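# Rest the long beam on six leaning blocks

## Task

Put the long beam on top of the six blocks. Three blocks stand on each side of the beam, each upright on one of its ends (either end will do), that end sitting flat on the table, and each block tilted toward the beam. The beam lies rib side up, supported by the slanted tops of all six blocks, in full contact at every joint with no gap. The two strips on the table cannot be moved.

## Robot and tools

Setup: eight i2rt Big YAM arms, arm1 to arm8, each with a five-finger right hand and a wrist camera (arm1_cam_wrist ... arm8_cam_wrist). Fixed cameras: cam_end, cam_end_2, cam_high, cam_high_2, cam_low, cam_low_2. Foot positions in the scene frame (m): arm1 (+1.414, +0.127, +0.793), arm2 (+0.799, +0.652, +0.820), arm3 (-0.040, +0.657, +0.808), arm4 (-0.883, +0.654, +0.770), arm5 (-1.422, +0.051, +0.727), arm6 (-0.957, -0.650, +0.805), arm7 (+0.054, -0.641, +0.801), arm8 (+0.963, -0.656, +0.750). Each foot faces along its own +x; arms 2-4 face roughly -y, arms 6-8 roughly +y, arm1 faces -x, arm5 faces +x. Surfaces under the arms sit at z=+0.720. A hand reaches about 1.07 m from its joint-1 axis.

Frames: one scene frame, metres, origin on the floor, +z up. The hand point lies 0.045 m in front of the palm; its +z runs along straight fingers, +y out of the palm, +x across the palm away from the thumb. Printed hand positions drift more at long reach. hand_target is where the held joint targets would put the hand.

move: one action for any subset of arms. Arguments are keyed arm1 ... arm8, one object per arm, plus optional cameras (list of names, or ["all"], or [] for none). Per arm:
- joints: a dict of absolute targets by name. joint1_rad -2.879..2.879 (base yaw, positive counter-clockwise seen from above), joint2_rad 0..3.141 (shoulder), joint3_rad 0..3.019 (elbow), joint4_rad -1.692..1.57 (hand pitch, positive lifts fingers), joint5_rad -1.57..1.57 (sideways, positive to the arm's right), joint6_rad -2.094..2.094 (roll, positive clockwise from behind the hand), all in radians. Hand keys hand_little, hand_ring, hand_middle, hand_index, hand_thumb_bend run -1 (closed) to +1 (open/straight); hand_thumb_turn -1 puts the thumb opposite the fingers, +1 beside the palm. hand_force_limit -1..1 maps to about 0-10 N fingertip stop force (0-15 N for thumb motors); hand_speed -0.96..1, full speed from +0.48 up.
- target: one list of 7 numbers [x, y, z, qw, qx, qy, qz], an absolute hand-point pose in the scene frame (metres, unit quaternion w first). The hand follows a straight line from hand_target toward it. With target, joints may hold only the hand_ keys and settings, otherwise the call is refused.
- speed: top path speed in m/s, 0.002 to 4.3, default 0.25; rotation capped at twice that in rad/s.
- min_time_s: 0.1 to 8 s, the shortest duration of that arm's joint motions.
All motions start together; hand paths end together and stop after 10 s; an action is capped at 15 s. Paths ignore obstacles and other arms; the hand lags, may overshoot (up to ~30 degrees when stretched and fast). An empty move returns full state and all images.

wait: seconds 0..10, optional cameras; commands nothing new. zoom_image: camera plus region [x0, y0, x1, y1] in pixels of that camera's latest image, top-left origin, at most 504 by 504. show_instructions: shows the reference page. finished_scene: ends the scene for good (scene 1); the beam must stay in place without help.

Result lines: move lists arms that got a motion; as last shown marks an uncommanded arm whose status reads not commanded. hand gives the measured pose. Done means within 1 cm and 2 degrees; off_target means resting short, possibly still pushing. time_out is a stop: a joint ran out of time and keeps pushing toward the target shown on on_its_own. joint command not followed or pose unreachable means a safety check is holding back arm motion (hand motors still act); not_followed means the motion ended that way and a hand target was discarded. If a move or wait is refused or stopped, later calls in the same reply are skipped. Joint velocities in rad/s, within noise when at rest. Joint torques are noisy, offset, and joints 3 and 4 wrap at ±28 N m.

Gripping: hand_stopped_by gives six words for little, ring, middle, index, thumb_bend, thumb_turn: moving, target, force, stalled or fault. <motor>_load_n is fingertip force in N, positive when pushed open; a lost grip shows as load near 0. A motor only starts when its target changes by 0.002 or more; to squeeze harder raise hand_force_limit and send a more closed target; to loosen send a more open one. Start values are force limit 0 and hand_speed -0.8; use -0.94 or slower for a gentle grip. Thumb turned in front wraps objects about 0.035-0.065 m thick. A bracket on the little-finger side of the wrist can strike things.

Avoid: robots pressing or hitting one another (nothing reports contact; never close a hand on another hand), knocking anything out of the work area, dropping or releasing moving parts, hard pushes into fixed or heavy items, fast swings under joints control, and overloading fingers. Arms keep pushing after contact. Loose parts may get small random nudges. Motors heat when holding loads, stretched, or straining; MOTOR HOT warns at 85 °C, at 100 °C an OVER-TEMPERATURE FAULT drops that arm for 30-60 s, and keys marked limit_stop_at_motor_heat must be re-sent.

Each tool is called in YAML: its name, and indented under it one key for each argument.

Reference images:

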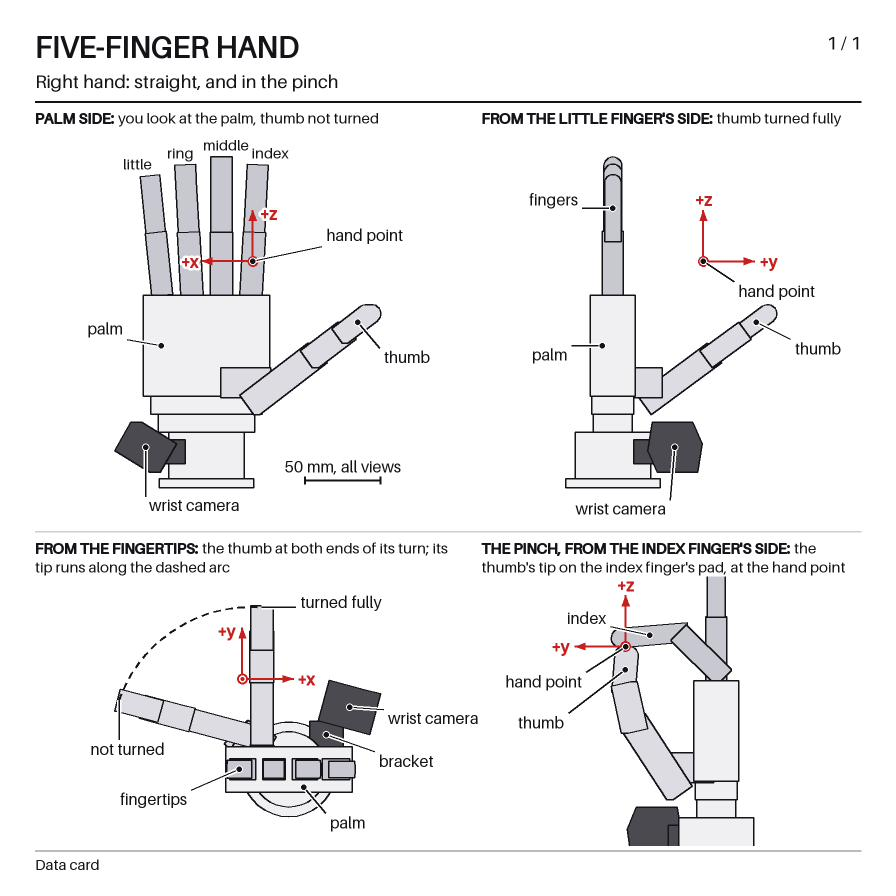

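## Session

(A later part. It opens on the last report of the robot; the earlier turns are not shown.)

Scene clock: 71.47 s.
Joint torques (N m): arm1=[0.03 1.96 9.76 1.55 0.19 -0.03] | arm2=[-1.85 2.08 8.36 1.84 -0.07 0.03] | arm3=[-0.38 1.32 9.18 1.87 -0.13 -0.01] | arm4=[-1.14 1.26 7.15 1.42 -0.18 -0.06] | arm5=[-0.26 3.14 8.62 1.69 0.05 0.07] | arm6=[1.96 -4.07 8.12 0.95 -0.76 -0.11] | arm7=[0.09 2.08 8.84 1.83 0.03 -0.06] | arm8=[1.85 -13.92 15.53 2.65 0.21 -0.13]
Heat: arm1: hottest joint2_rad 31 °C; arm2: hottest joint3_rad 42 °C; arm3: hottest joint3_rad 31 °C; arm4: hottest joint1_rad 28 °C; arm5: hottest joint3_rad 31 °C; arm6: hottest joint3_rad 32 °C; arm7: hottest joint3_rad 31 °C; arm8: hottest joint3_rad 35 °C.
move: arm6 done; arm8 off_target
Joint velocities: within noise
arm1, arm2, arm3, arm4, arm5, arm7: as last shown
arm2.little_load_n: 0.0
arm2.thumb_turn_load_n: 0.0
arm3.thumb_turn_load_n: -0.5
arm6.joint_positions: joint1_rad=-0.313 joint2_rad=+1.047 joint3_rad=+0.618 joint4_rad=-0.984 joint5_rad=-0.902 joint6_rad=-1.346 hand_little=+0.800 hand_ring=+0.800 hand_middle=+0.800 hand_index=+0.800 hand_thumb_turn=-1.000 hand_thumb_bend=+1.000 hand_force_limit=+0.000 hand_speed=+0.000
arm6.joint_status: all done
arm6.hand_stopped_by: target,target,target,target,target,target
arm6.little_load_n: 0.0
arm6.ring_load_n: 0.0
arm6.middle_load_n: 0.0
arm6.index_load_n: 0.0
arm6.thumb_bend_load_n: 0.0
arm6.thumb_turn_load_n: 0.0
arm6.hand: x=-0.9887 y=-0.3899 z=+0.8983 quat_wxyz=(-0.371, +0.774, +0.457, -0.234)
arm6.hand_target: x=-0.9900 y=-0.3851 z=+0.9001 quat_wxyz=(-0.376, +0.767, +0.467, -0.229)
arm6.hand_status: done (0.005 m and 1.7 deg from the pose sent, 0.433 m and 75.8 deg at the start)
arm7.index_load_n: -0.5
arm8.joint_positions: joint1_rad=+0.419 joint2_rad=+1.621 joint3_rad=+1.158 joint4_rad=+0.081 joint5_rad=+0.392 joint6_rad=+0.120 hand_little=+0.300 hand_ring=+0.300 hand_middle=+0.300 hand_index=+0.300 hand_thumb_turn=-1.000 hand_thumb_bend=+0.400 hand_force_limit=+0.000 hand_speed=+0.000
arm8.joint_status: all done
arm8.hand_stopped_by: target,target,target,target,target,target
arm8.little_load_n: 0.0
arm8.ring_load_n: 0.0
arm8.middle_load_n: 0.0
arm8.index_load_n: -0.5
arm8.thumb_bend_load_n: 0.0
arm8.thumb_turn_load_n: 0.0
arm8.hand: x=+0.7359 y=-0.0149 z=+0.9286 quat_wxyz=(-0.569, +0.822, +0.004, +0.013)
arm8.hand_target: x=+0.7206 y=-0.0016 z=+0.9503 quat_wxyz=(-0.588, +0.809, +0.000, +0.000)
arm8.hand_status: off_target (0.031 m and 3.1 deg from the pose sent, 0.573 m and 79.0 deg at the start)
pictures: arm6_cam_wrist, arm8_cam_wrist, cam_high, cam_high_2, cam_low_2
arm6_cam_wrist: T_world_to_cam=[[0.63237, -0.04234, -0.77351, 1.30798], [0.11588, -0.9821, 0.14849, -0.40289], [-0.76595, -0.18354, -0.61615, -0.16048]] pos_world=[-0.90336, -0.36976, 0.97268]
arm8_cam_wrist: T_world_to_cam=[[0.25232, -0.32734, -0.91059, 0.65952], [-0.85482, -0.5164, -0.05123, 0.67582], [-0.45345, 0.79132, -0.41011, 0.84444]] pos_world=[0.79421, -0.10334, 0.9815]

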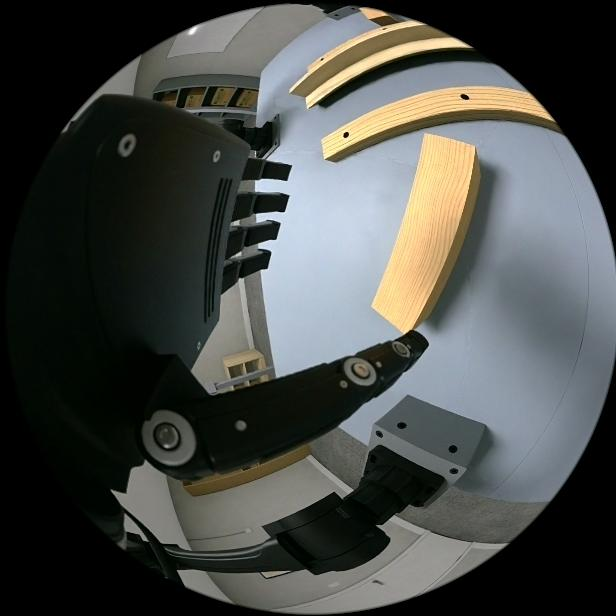

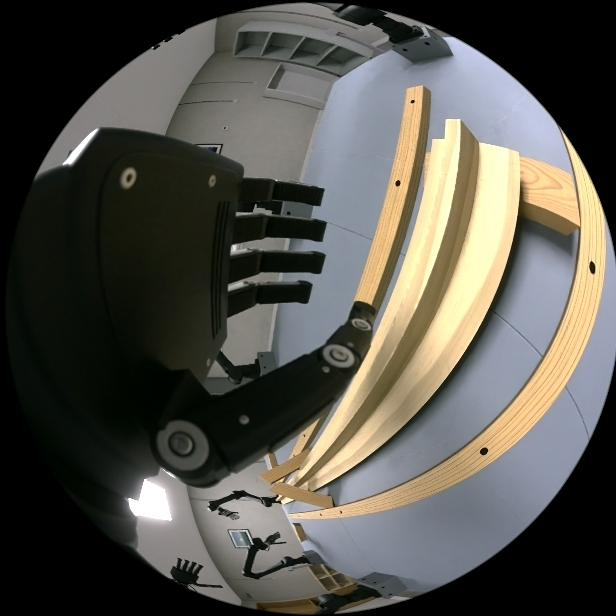

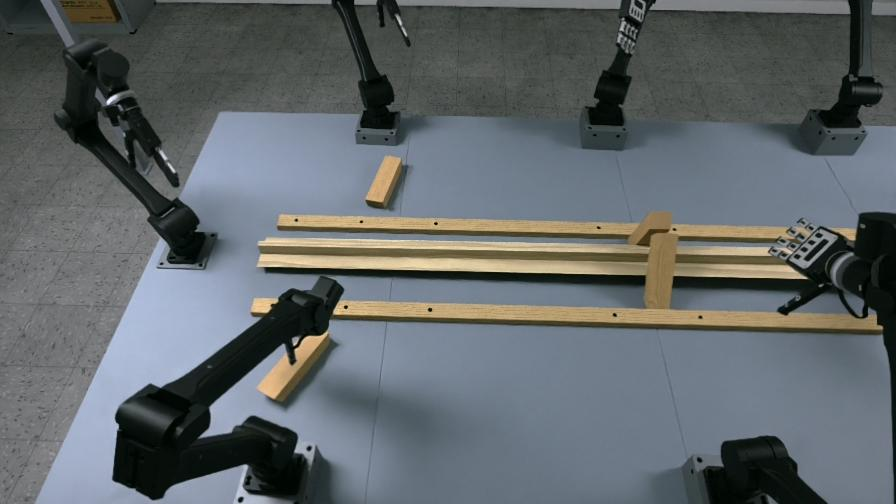

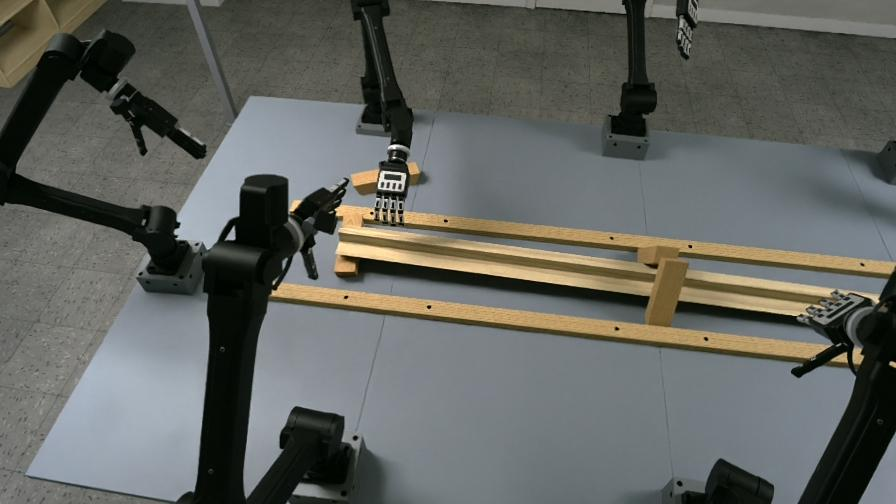

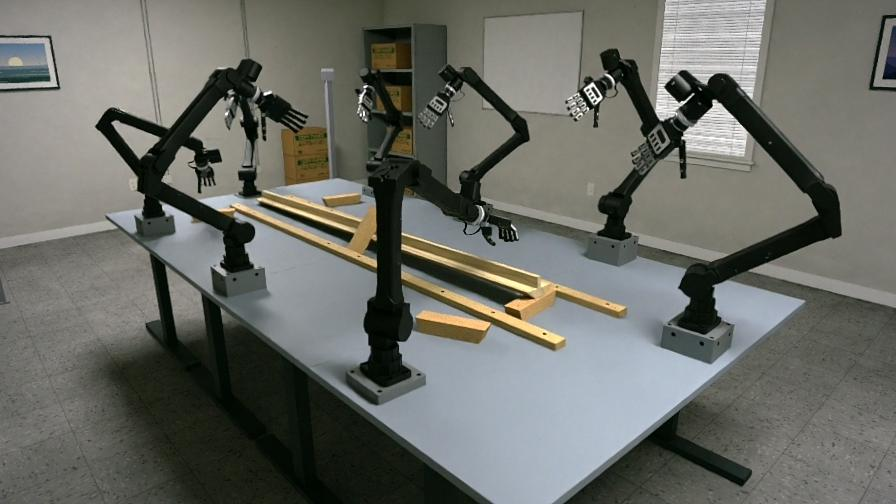

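move:
  arm8: {"target": [0.708, 0.006, 0.885, -0.603, 0.798, -0.004, -0.013], "speed": 0.15}
  arm6: {"target": [-0.973, -0.364, 0.81, -0.376, 0.766, 0.467, -0.229], "speed": 0.15, "joints": {"hand_index": 0.7, "hand_middle": 0.7, "hand_ring": 0.7, "hand_little": 0.7, "hand_thumb_bend": 0.9}}
  cameras: ["arm8_cam_wrist", "arm6_cam_wrist", "cam_high", "cam_end_2", "cam_end", "cam_low"]

Scene clock: 83.03 s.
Joint torques (N m): arm1=[0.15 1.85 9.66 1.43 0.21 -0.02] | arm2=[-0.62 1.9 8.35 1.95 -0.06 0.05] | arm3=[-0.32 1.32 9.18 1.84 -0.13 -0.01] | arm4=[-1.03 1.55 7.24 1.48 -0.18 -0.04] | arm5=[-0.15 3.14 8.62 1.73 0.03 0.06] | arm6=[0.38 -5.71 6.16 0.87 -0.78 -0.08] | arm7=[-0.03 1.85 8.88 1.78 0.03 -0.06] | arm8=[1.9 -14.51 10.66 2.71 0.12 -0.12]
Heat: arm1: hottest joint3_rad 31 °C; arm2: hottest joint3_rad 42 °C; arm3: hottest joint3_rad 32 °C; arm4: hottest joint1_rad 28 °C; arm5: hottest joint3_rad 32 °C; arm6: hottest joint3_rad 33 °C; arm7: hottest joint3_rad 31 °C; arm8: hottest joint3_rad 39 °C.
move: arm6 done; arm8 off_target
Joint velocities: within noise
arm1, arm2, arm3, arm4, arm5, arm7: as last shown
arm3.ring_load_n: -0.5
arm3.thumb_turn_load_n: 0.0
arm6.joint_positions: joint1_rad=-0.323 joint2_rad=+1.323 joint3_rad=+0.547 joint4_rad=-0.667 joint5_rad=-0.907 joint6_rad=-1.396 hand_little=+0.700 hand_ring=+0.700 hand_middle=+0.700 hand_index=+0.700 hand_thumb_turn=-1.000 hand_thumb_bend=+0.900 hand_force_limit=+0.000 hand_speed=+0.000
arm6.joint_status: all done
arm6.hand_stopped_by: target,target,target,target,target,target
arm6.little_load_n: 0.0
arm6.ring_load_n: 0.0
arm6.middle_load_n: 0.0
arm6.index_load_n: 0.0
arm6.thumb_bend_load_n: 0.0
arm6.thumb_turn_load_n: 0.0
arm6.hand: x=-0.9766 y=-0.3675 z=+0.8107 quat_wxyz=(-0.371, +0.768, +0.466, -0.234)
arm6.hand_target: x=-0.9730 y=-0.3640 z=+0.8101 quat_wxyz=(-0.376, +0.767, +0.467, -0.229)
arm6.hand_status: done (0.005 m and 0.9 deg from the pose sent, 0.093 m and 1.7 deg at the start)
arm7.middle_load_n: -0.5
arm7.index_load_n: 0.0
arm8.joint_positions: joint1_rad=+0.429 joint2_rad=+1.735 joint3_rad=+1.129 joint4_rad=+0.309 joint5_rad=+0.392 joint6_rad=+0.129 hand_little=+0.300 hand_ring=+0.300 hand_middle=+0.300 hand_index=+0.300 hand_thumb_turn=-1.000 hand_thumb_bend=+0.400 hand_force_limit=+0.000 hand_speed=+0.000
arm8.joint_status: not commanded
arm8.hand_stopped_by: target,target,target,target,target,target
arm8.little_load_n: 0.0
arm8.ring_load_n: 0.0
arm8.middle_load_n: 0.0
arm8.index_load_n: 0.0
arm8.thumb_bend_load_n: 0.0
arm8.thumb_turn_load_n: 0.0
arm8.hand: x=+0.7178 y=+0.0067 z=+0.8896 quat_wxyz=(-0.601, +0.799, -0.005, -0.007)
arm8.hand_target: x=+0.7080 y=+0.0057 z=+0.8850 quat_wxyz=(-0.603, +0.798, -0.004, -0.013)
arm8.hand_status: off_target (0.011 m and 0.8 deg from the pose sent, 0.056 m and 5.7 deg at the start)
pictures: arm6_cam_wrist, arm8_cam_wrist, cam_end, cam_end_2, cam_high, cam_low
arm6_cam_wrist: T_world_to_cam=[[0.63554, -0.02253, -0.77174, 1.24243], [0.13638, -0.98058, 0.14094, -0.34262], [-0.75993, -0.19482, -0.62012, -0.19616]] pos_world=[-0.89195, -0.34619, 0.88547]
arm8_cam_wrist: T_world_to_cam=[[0.21482, -0.25232, -0.9435, 0.6914], [-0.85337, -0.51833, -0.05567, 0.67238], [-0.475, 0.81711, -0.32667, 0.74417]] pos_world=[0.77874, -0.08509, 0.93286]

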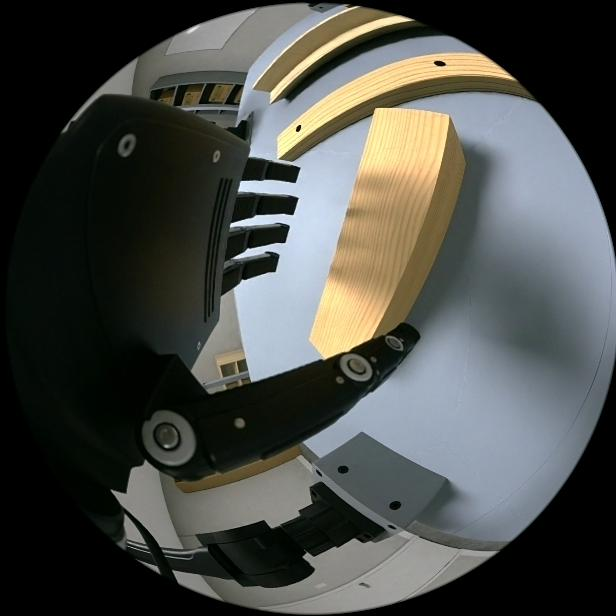

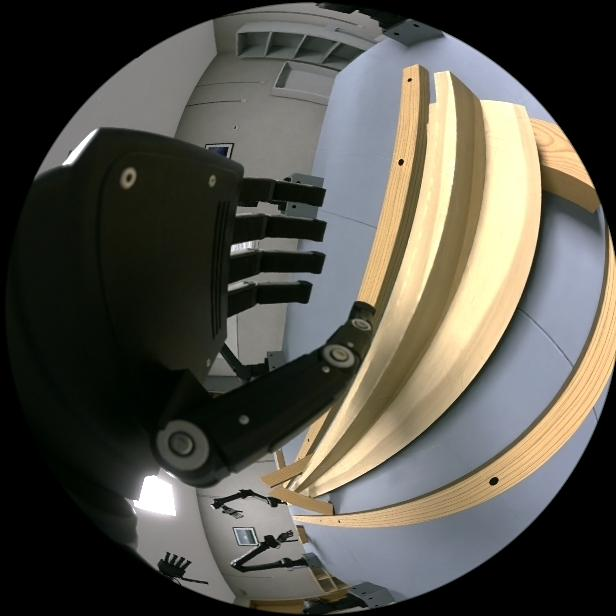

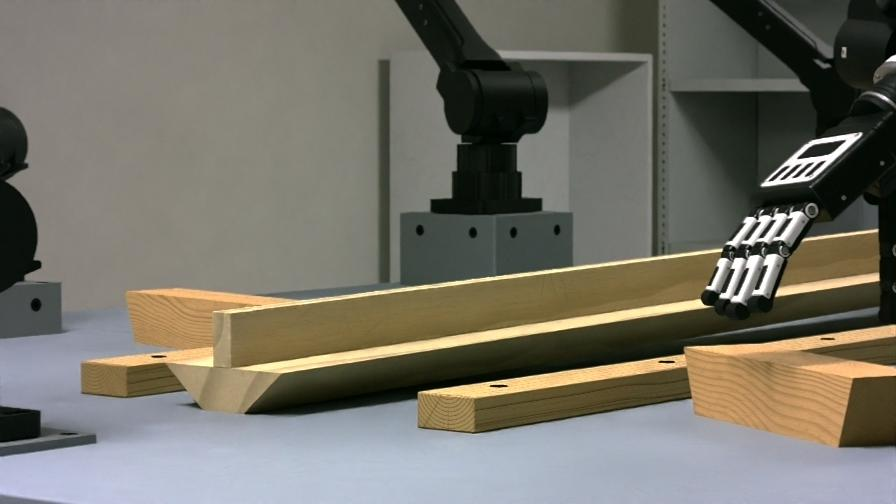

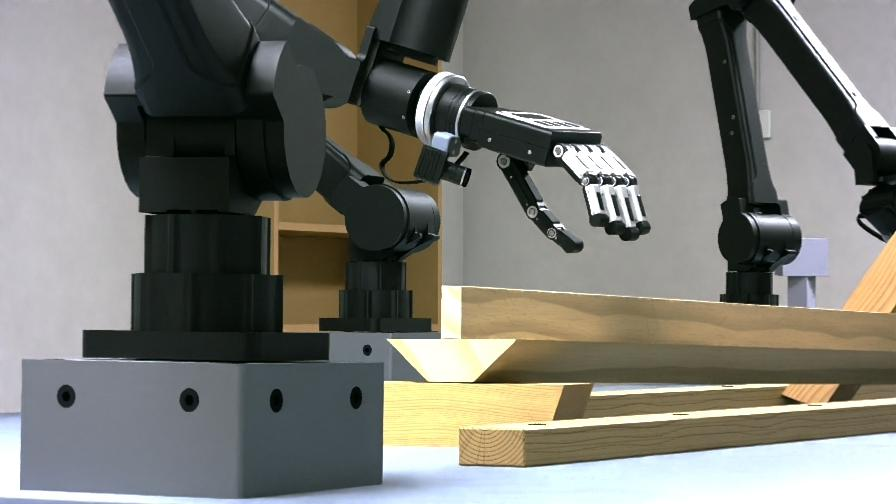

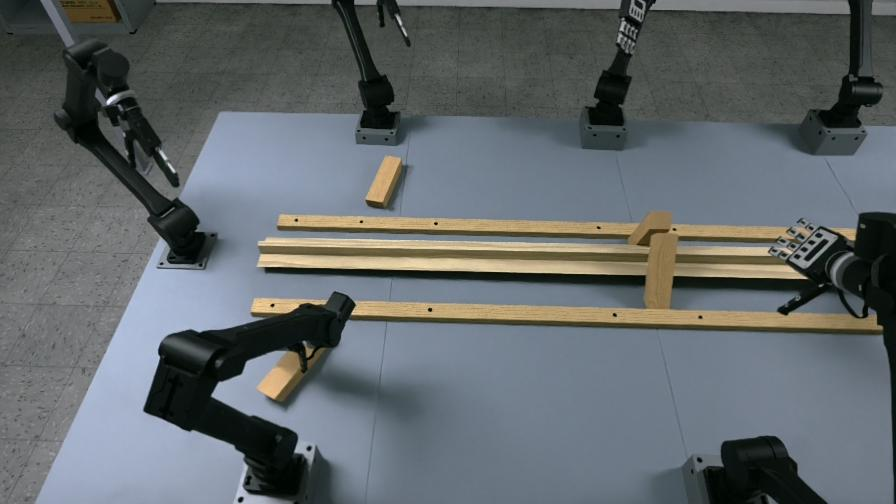

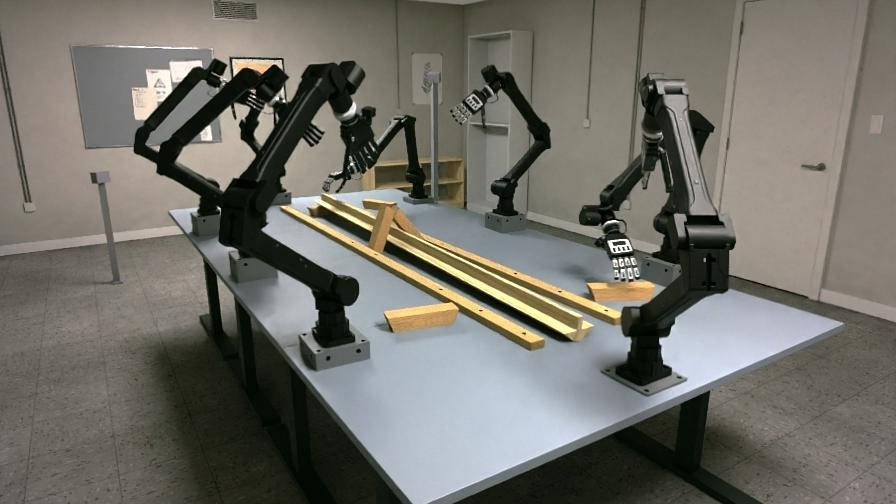

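zoom_image:
  camera: "arm8_cam_wrist"
  region: [340, 60, 610, 330]

zoom_image:
  camera: "cam_high"
  region: [235, 200, 345, 320]

zoom_image:
  camera: "arm6_cam_wrist"
  region: [270, 80, 540, 380]

Scaled by 1.867 from the camera's image (finer frame: 880x880).

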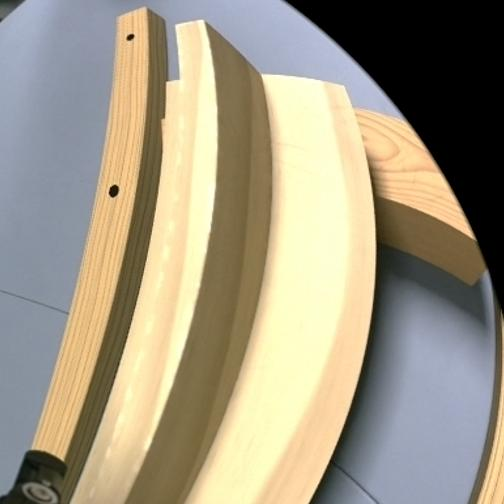

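Scaled by 4.200 from the camera's image (finer frame: 1280x720).

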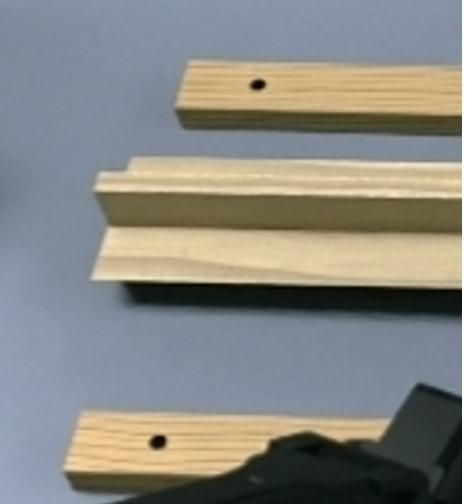

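Scaled by 1.680 from the camera's image (finer frame: 880x880).

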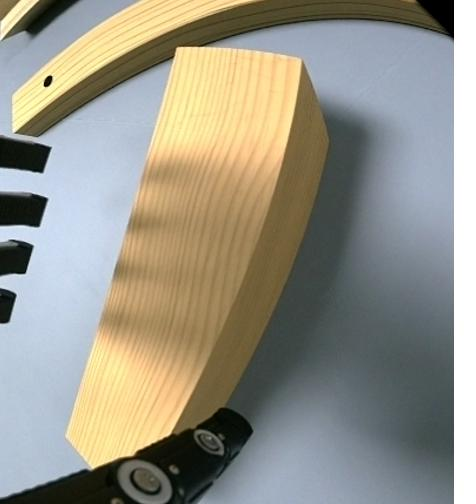

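move:
  arm8: {"target": [0.710, 0.005, 0.815, -0.603, 0.798, -0.004, -0.013], "speed": 0.1}
  arm6: {"target": [-0.962, -0.362, 0.785, -0.376, 0.766, 0.467, -0.229], "speed": 0.1}
  arm4: {"target": [-0.837, 0.379, 0.88, 0.278, -0.567, 0.695, -0.341], "speed": 0.25, "joints": {"hand_speed": 0, "hand_thumb_turn": -1, "hand_thumb_bend": 0.9, "hand_index": 0.7, "hand_middle": 0.7, "hand_ring": 0.7, "hand_little": 0.7}}
  cameras: ["arm8_cam_wrist", "arm6_cam_wrist", "arm4_cam_wrist", "cam_high", "cam_end_2", "cam_end"]

Scene clock: 97.57 s.
Joint torques (N m): arm1=[-0.03 1.96 9.78 1.44 0.18 -0.03] | arm2=[-0.97 2.49 8.08 1.78 -0.05 0] | arm3=[-0.38 1.44 9.18 1.84 -0.14 -0.01] | arm4=[-1.85 -7.06 6.19 0.35 -1.06 -0.14] | arm5=[-0.26 3.14 8.62 1.7 0.06 0.06] | arm6=[0.15 -5.89 5.41 0.83 -0.79 -0.09] | arm7=[0.09 1.79 8.9 1.77 0.03 -0.06] | arm8=[1.61 -12.63 8.49 2.28 -0.04 -0.14]
Heat: arm1: hottest joint3_rad 32 °C; arm2: hottest joint3_rad 43 °C; arm3: hottest joint3_rad 32 °C; arm4: hottest joint1_rad 28 °C; arm5: hottest joint3_rad 32 °C; arm6: hottest joint3_rad 32 °C; arm7: hottest joint3_rad 32 °C; arm8: hottest joint3_rad 39 °C.
move: arm4 done; arm6 done; arm8 off_target
Joint velocities: within noise
arm1, arm2, arm3, arm5, arm7: as last shown
arm1.thumb_turn_load_n: 0.5
arm3.ring_load_n: 0.0
arm4.joint_positions: joint1_rad=-0.206 joint2_rad=+1.225 joint3_rad=+0.782 joint4_rad=-1.232 joint5_rad=-0.912 joint6_rad=-1.661 hand_little=+0.700 hand_ring=+0.700 hand_middle=+0.700 hand_index=+0.700 hand_thumb_turn=-1.000 hand_thumb_bend=+0.900 hand_force_limit=+0.000 hand_speed=+0.000
arm4.joint_status: all done
arm4.hand_stopped_by: target,target,target,target,target,target
arm4.little_load_n: 0.0
arm4.ring_load_n: 0.0
arm4.middle_load_n: 0.0
arm4.index_load_n: 0.0
arm4.thumb_bend_load_n: 0.0
arm4.thumb_turn_load_n: 0.0
arm4.hand: x=-0.8331 y=+0.3825 z=+0.8804 quat_wxyz=(-0.285, +0.567, -0.697, +0.334)
arm4.hand_target: x=-0.8371 y=+0.3791 z=+0.8800 quat_wxyz=(-0.278, +0.568, -0.696, +0.341)
arm4.hand_status: done (0.005 m and 1.2 deg from the pose sent, 0.361 m and 49.3 deg at the start)
arm6.joint_positions: joint1_rad=-0.353 joint2_rad=+1.413 joint3_rad=+0.547 joint4_rad=-0.611 joint5_rad=-0.910 joint6_rad=-1.449 hand_little=+0.700 hand_ring=+0.700 hand_middle=+0.700 hand_index=+0.700 hand_thumb_turn=-1.000 hand_thumb_bend=+0.900 hand_force_limit=+0.000 hand_speed=+0.000
arm6.joint_status: not commanded
arm6.hand_stopped_by: target,target,target,target,target,target
arm6.little_load_n: 0.0
arm6.ring_load_n: 0.0
arm6.middle_load_n: 0.0
arm6.index_load_n: 0.0
arm6.thumb_bend_load_n: -0.5
arm6.thumb_turn_load_n: -0.5
arm6.hand: x=-0.9657 y=-0.3633 z=+0.7880 quat_wxyz=(-0.373, +0.766, +0.469, -0.232)
arm6.hand_target: x=-0.9620 y=-0.3620 z=+0.7851 quat_wxyz=(-0.376, +0.767, +0.467, -0.229)
arm6.hand_status: done (0.005 m and 0.5 deg from the pose sent, 0.030 m and 0.9 deg at the start)
arm7.middle_load_n: 0.0
arm8.joint_positions: joint1_rad=+0.429 joint2_rad=+1.824 joint3_rad=+1.084 joint4_rad=+0.499 joint5_rad=+0.391 joint6_rad=+0.130 hand_little=+0.300 hand_ring=+0.300 hand_middle=+0.300 hand_index=+0.300 hand_thumb_turn=-1.000 hand_thumb_bend=+0.400 hand_force_limit=+0.000 hand_speed=+0.000
arm8.joint_status: not commanded
arm8.hand_stopped_by: target,target,target,target,target,target
arm8.little_load_n: 0.0
arm8.ring_load_n: 0.0
arm8.middle_load_n: 0.0
arm8.index_load_n: 0.0
arm8.thumb_bend_load_n: -1.5
arm8.thumb_turn_load_n: -1.0
arm8.hand: x=+0.7147 y=+0.0129 z=+0.8509 quat_wxyz=(-0.621, +0.783, -0.012, -0.016)
arm8.hand_target: x=+0.7106 y=+0.0036 z=+0.8159 quat_wxyz=(-0.603, +0.798, -0.004, -0.013)
arm8.hand_status: off_target (0.037 m and 2.9 deg from the pose sent, 0.075 m and 0.8 deg at the start)
pictures: arm4_cam_wrist, arm6_cam_wrist, arm8_cam_wrist, cam_end, cam_end_2, cam_high
arm4_cam_wrist: T_world_to_cam=[[-0.58313, -0.1372, -0.80071, 0.27992], [-0.39548, 0.9089, 0.13228, -0.79651], [0.70961, 0.3938, -0.58427, 1.07441]] pos_world=[-0.91419, 0.33925, 0.95724]
arm6_cam_wrist: T_world_to_cam=[[0.63779, -0.01498, -0.77006, 1.22169], [0.13844, -0.9813, 0.13375, -0.32934], [-0.75767, -0.19191, -0.62379, -0.19503]] pos_world=[-0.88136, -0.3423, 0.86316]
arm8_cam_wrist: T_world_to_cam=[[0.19217, -0.20322, -0.96009, 0.68671], [-0.85493, -0.51501, -0.06211, 0.67732], [-0.48183, 0.83275, -0.27271, 0.68377]] pos_world=[0.77656, -0.08103, 0.88784]

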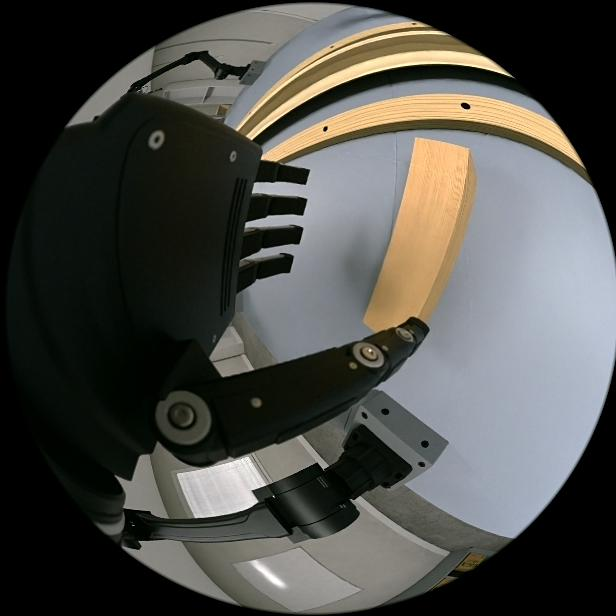

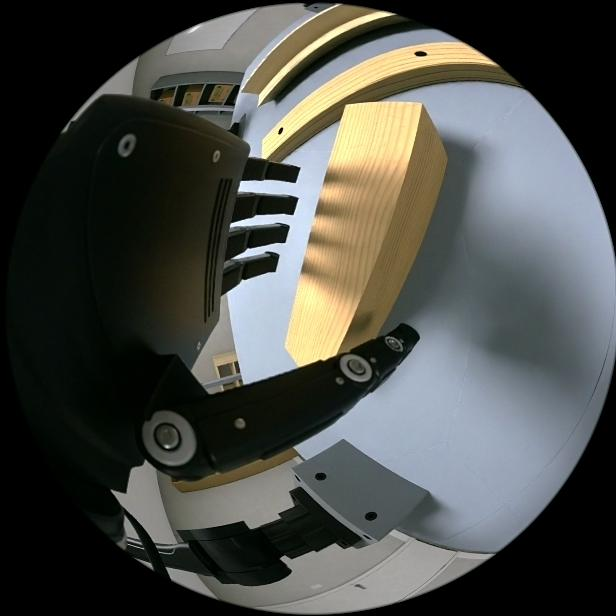

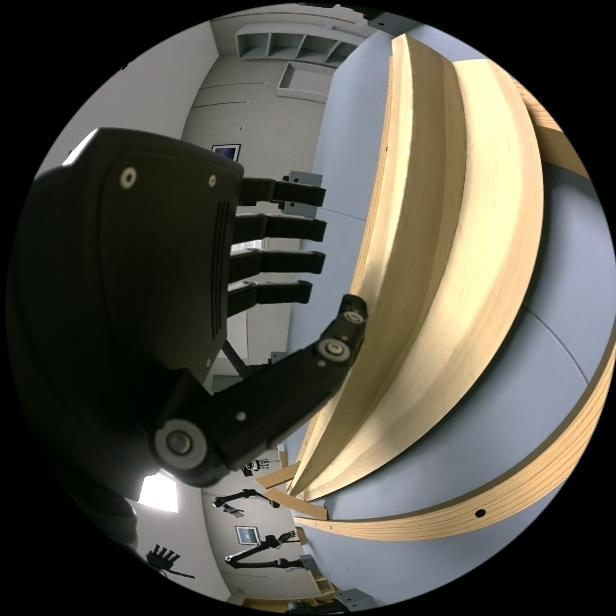

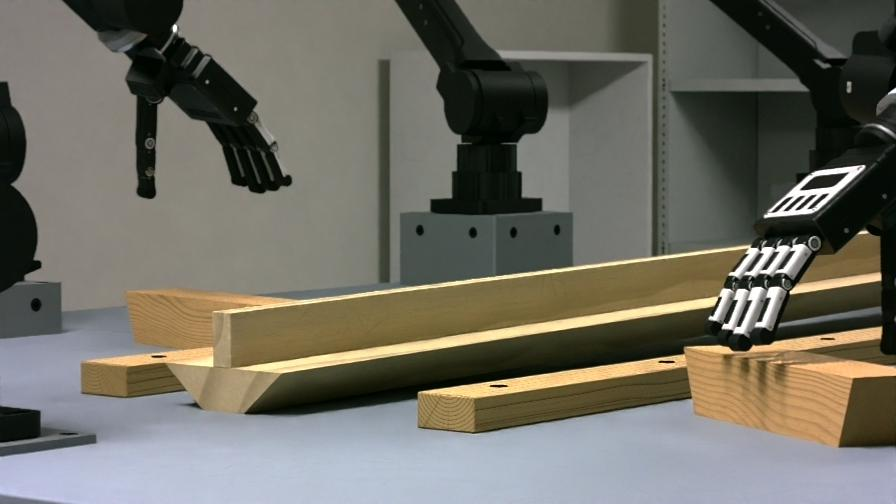

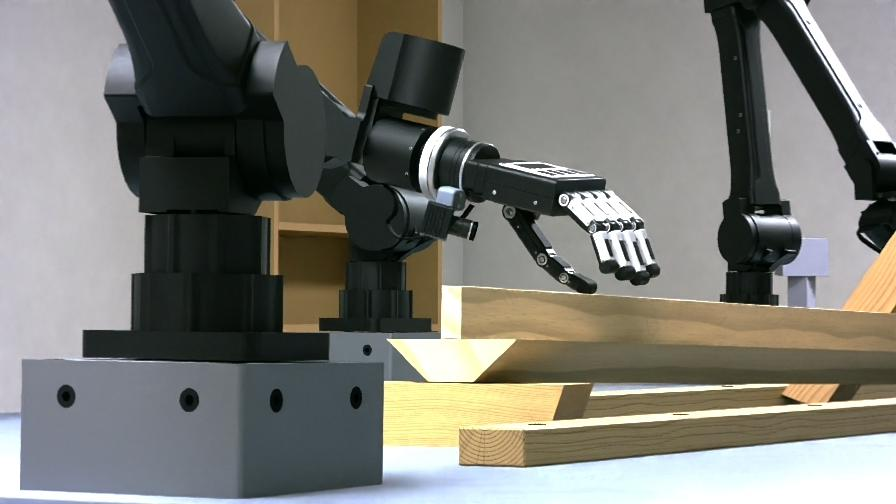

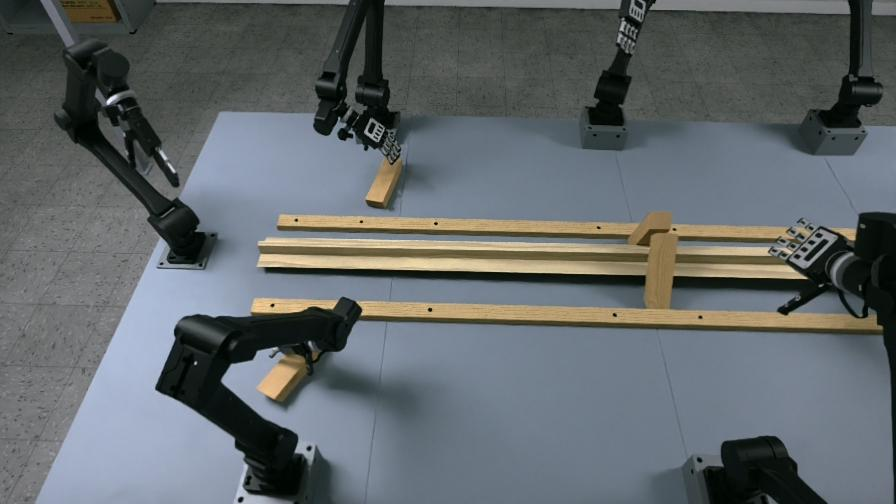

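move:
  arm8: {"target": [0.710, -0.012, 0.88, -0.590, 0.807, 0, 0], "speed": 0.1}
  cameras: ["arm8_cam_wrist", "cam_low_2", "cam_end_2", "cam_high_2", "cam_low", "cam_end"]

zoom_image:
  camera: "cam_low_2"
  region: [500, 250, 580, 360]

zoom_image:
  camera: "cam_high_2"
  region: [310, 190, 420, 300]

zoom_image:
  camera: "cam_end_2"
  region: [370, 200, 670, 480]

Scene clock: 103.83 s.
Joint torques (N m): arm1=[0.15 1.61 9.7 1.47 0.18 -0.02] | arm2=[-1.2 2.49 8.21 1.8 -0.08 0.07] | arm3=[-0.5 1.38 9.14 1.87 -0.14 -0.01] | arm4=[-2.32 -7.53 6.17 0.35 -1.06 -0.15] | arm5=[-0.38 3.02 8.64 1.68 0.04 0.07] | arm6=[0.15 -5.83 5.39 0.84 -0.78 -0.09] | arm7=[-0.15 2.08 8.87 1.84 0.02 -0.06] | arm8=[1.85 -15.79 11.45 1.66 0.19 -0.16]
Heat: arm1: hottest joint3_rad 32 °C; arm2: hottest joint3_rad 43 °C; arm3: hottest joint3_rad 32 °C; arm4: hottest joint1_rad 28 °C; arm5: hottest joint3_rad 32 °C; arm6: hottest joint3_rad 32 °C; arm7: hottest joint3_rad 32 °C; arm8: hottest joint3_rad 39 °C.
move: arm8 off_target
Joint velocities: within noise
arm1, arm2, arm3, arm4, arm5, arm6, arm7: as last shown
arm1.thumb_bend_load_n: 0.5
arm1.thumb_turn_load_n: 0.0
arm4.little_load_n: 0.5
arm4.index_load_n: -0.5
arm4.hand_target: x=-0.8371 y=+0.3791 z=+0.8799 quat_wxyz=(-0.278, +0.568, -0.696, +0.341)
arm6.thumb_bend_load_n: 0.0
arm6.thumb_turn_load_n: 0.0
arm8.joint_positions: joint1_rad=+0.445 joint2_rad=+1.722 joint3_rad=+1.084 joint4_rad=+0.301 joint5_rad=+0.417 joint6_rad=+0.132 hand_little=+0.300 hand_ring=+0.300 hand_middle=+0.300 hand_index=+0.300 hand_thumb_turn=-1.000 hand_thumb_bend=+0.400 hand_force_limit=+0.000 hand_speed=+0.000
arm8.joint_status: not commanded
arm8.hand_stopped_by: target,target,target,target,target,target
arm8.little_load_n: 0.0
arm8.ring_load_n: 0.0
arm8.middle_load_n: 0.0
arm8.index_load_n: 0.0
arm8.thumb_bend_load_n: 0.0
arm8.thumb_turn_load_n: 0.5
arm8.hand: x=+0.7190 y=-0.0119 z=+0.8728 quat_wxyz=(-0.588, +0.809, -0.003, +0.005)
arm8.hand_target: x=+0.7101 y=-0.0121 z=+0.8799 quat_wxyz=(-0.590, +0.807, +0.000, +0.000)
arm8.hand_status: off_target (0.012 m and 0.7 deg from the pose sent, 0.039 m and 5.1 deg at the start)
pictures: arm8_cam_wrist, cam_end, cam_end_2, cam_high_2, cam_low, cam_low_2
arm8_cam_wrist: T_world_to_cam=[[0.23203, -0.28522, -0.92995, 0.64605], [-0.85671, -0.51269, -0.05652, 0.66609], [-0.46065, 0.80981, -0.36331, 0.77603]] pos_world=[0.77822, -0.10268, 0.92038]

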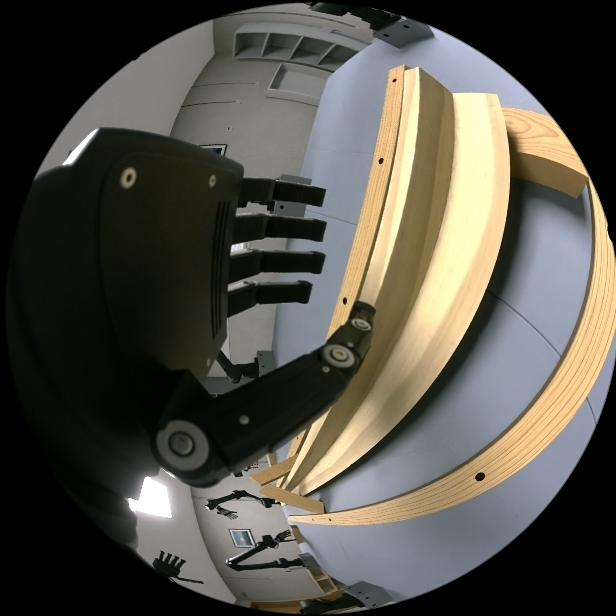

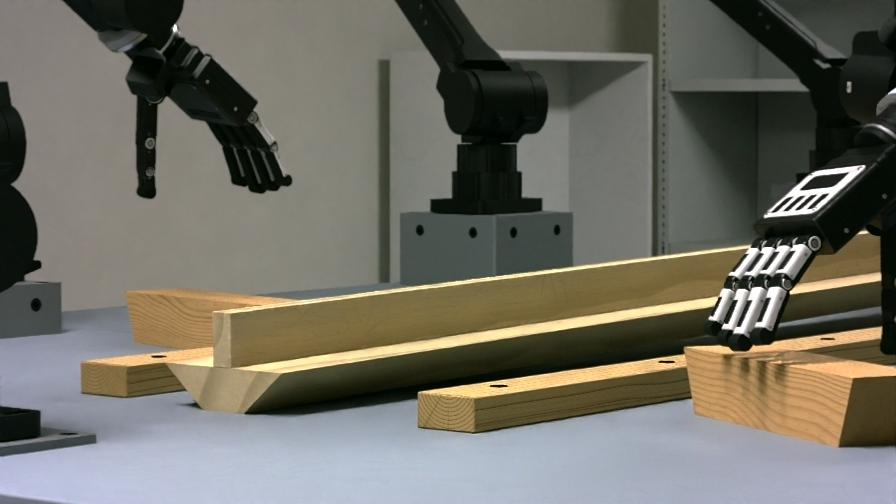

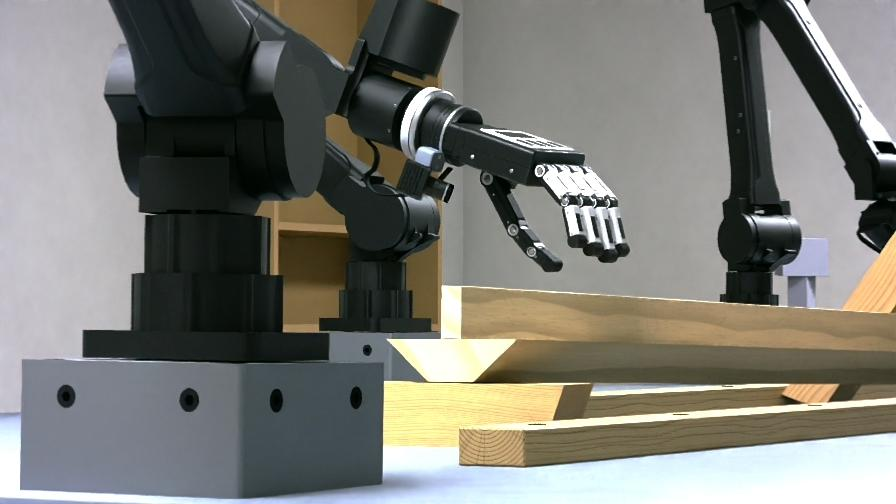

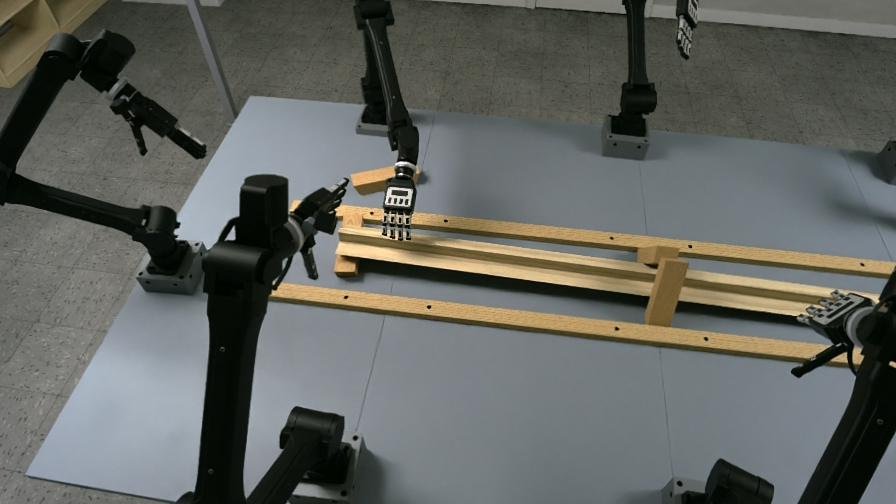

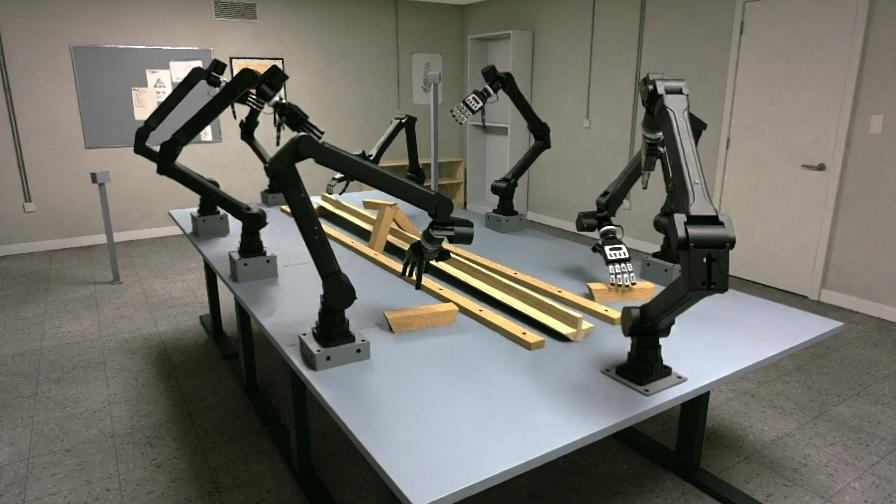

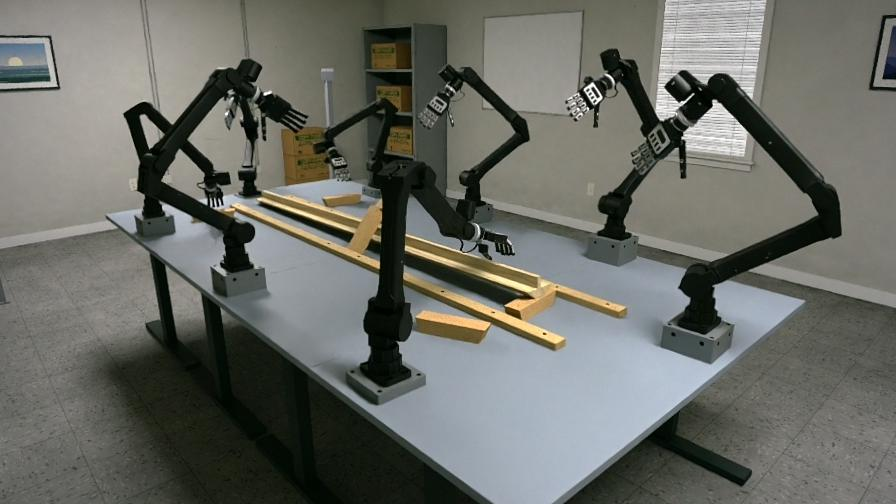

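Scaled by 4.582 from the camera's image (finer frame: 1280x720).

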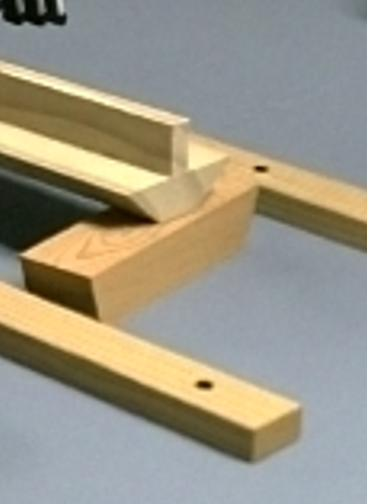

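Scaled by 4.582 from the camera's image (finer frame: 1280x720).

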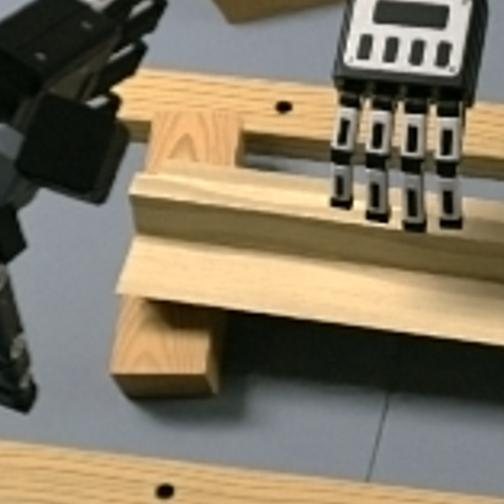

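Scaled by 1.680 from the camera's image (finer frame: 1280x720).

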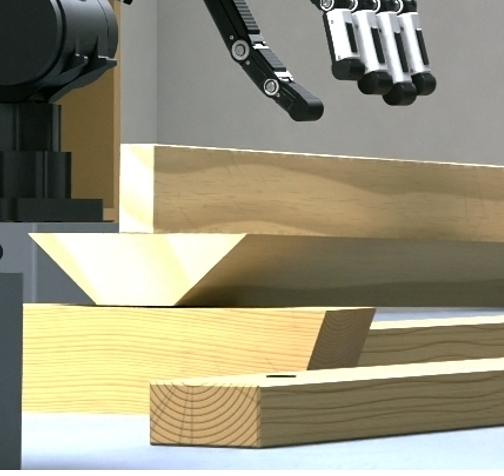

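zoom_image:
  camera: "arm8_cam_wrist"
  region: [320, 180, 520, 380]

zoom_image:
  camera: "arm8_cam_wrist"
  region: [440, 280, 610, 520]

Scaled by 2.520 from the camera's image (finer frame: 880x880).

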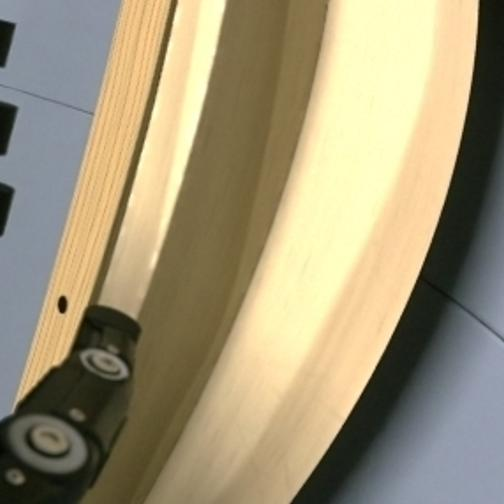

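Scaled by 2.100 from the camera's image (finer frame: 880x880).

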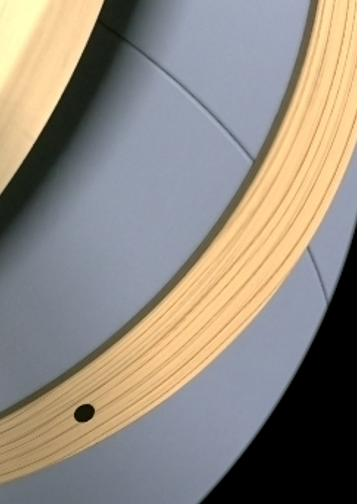

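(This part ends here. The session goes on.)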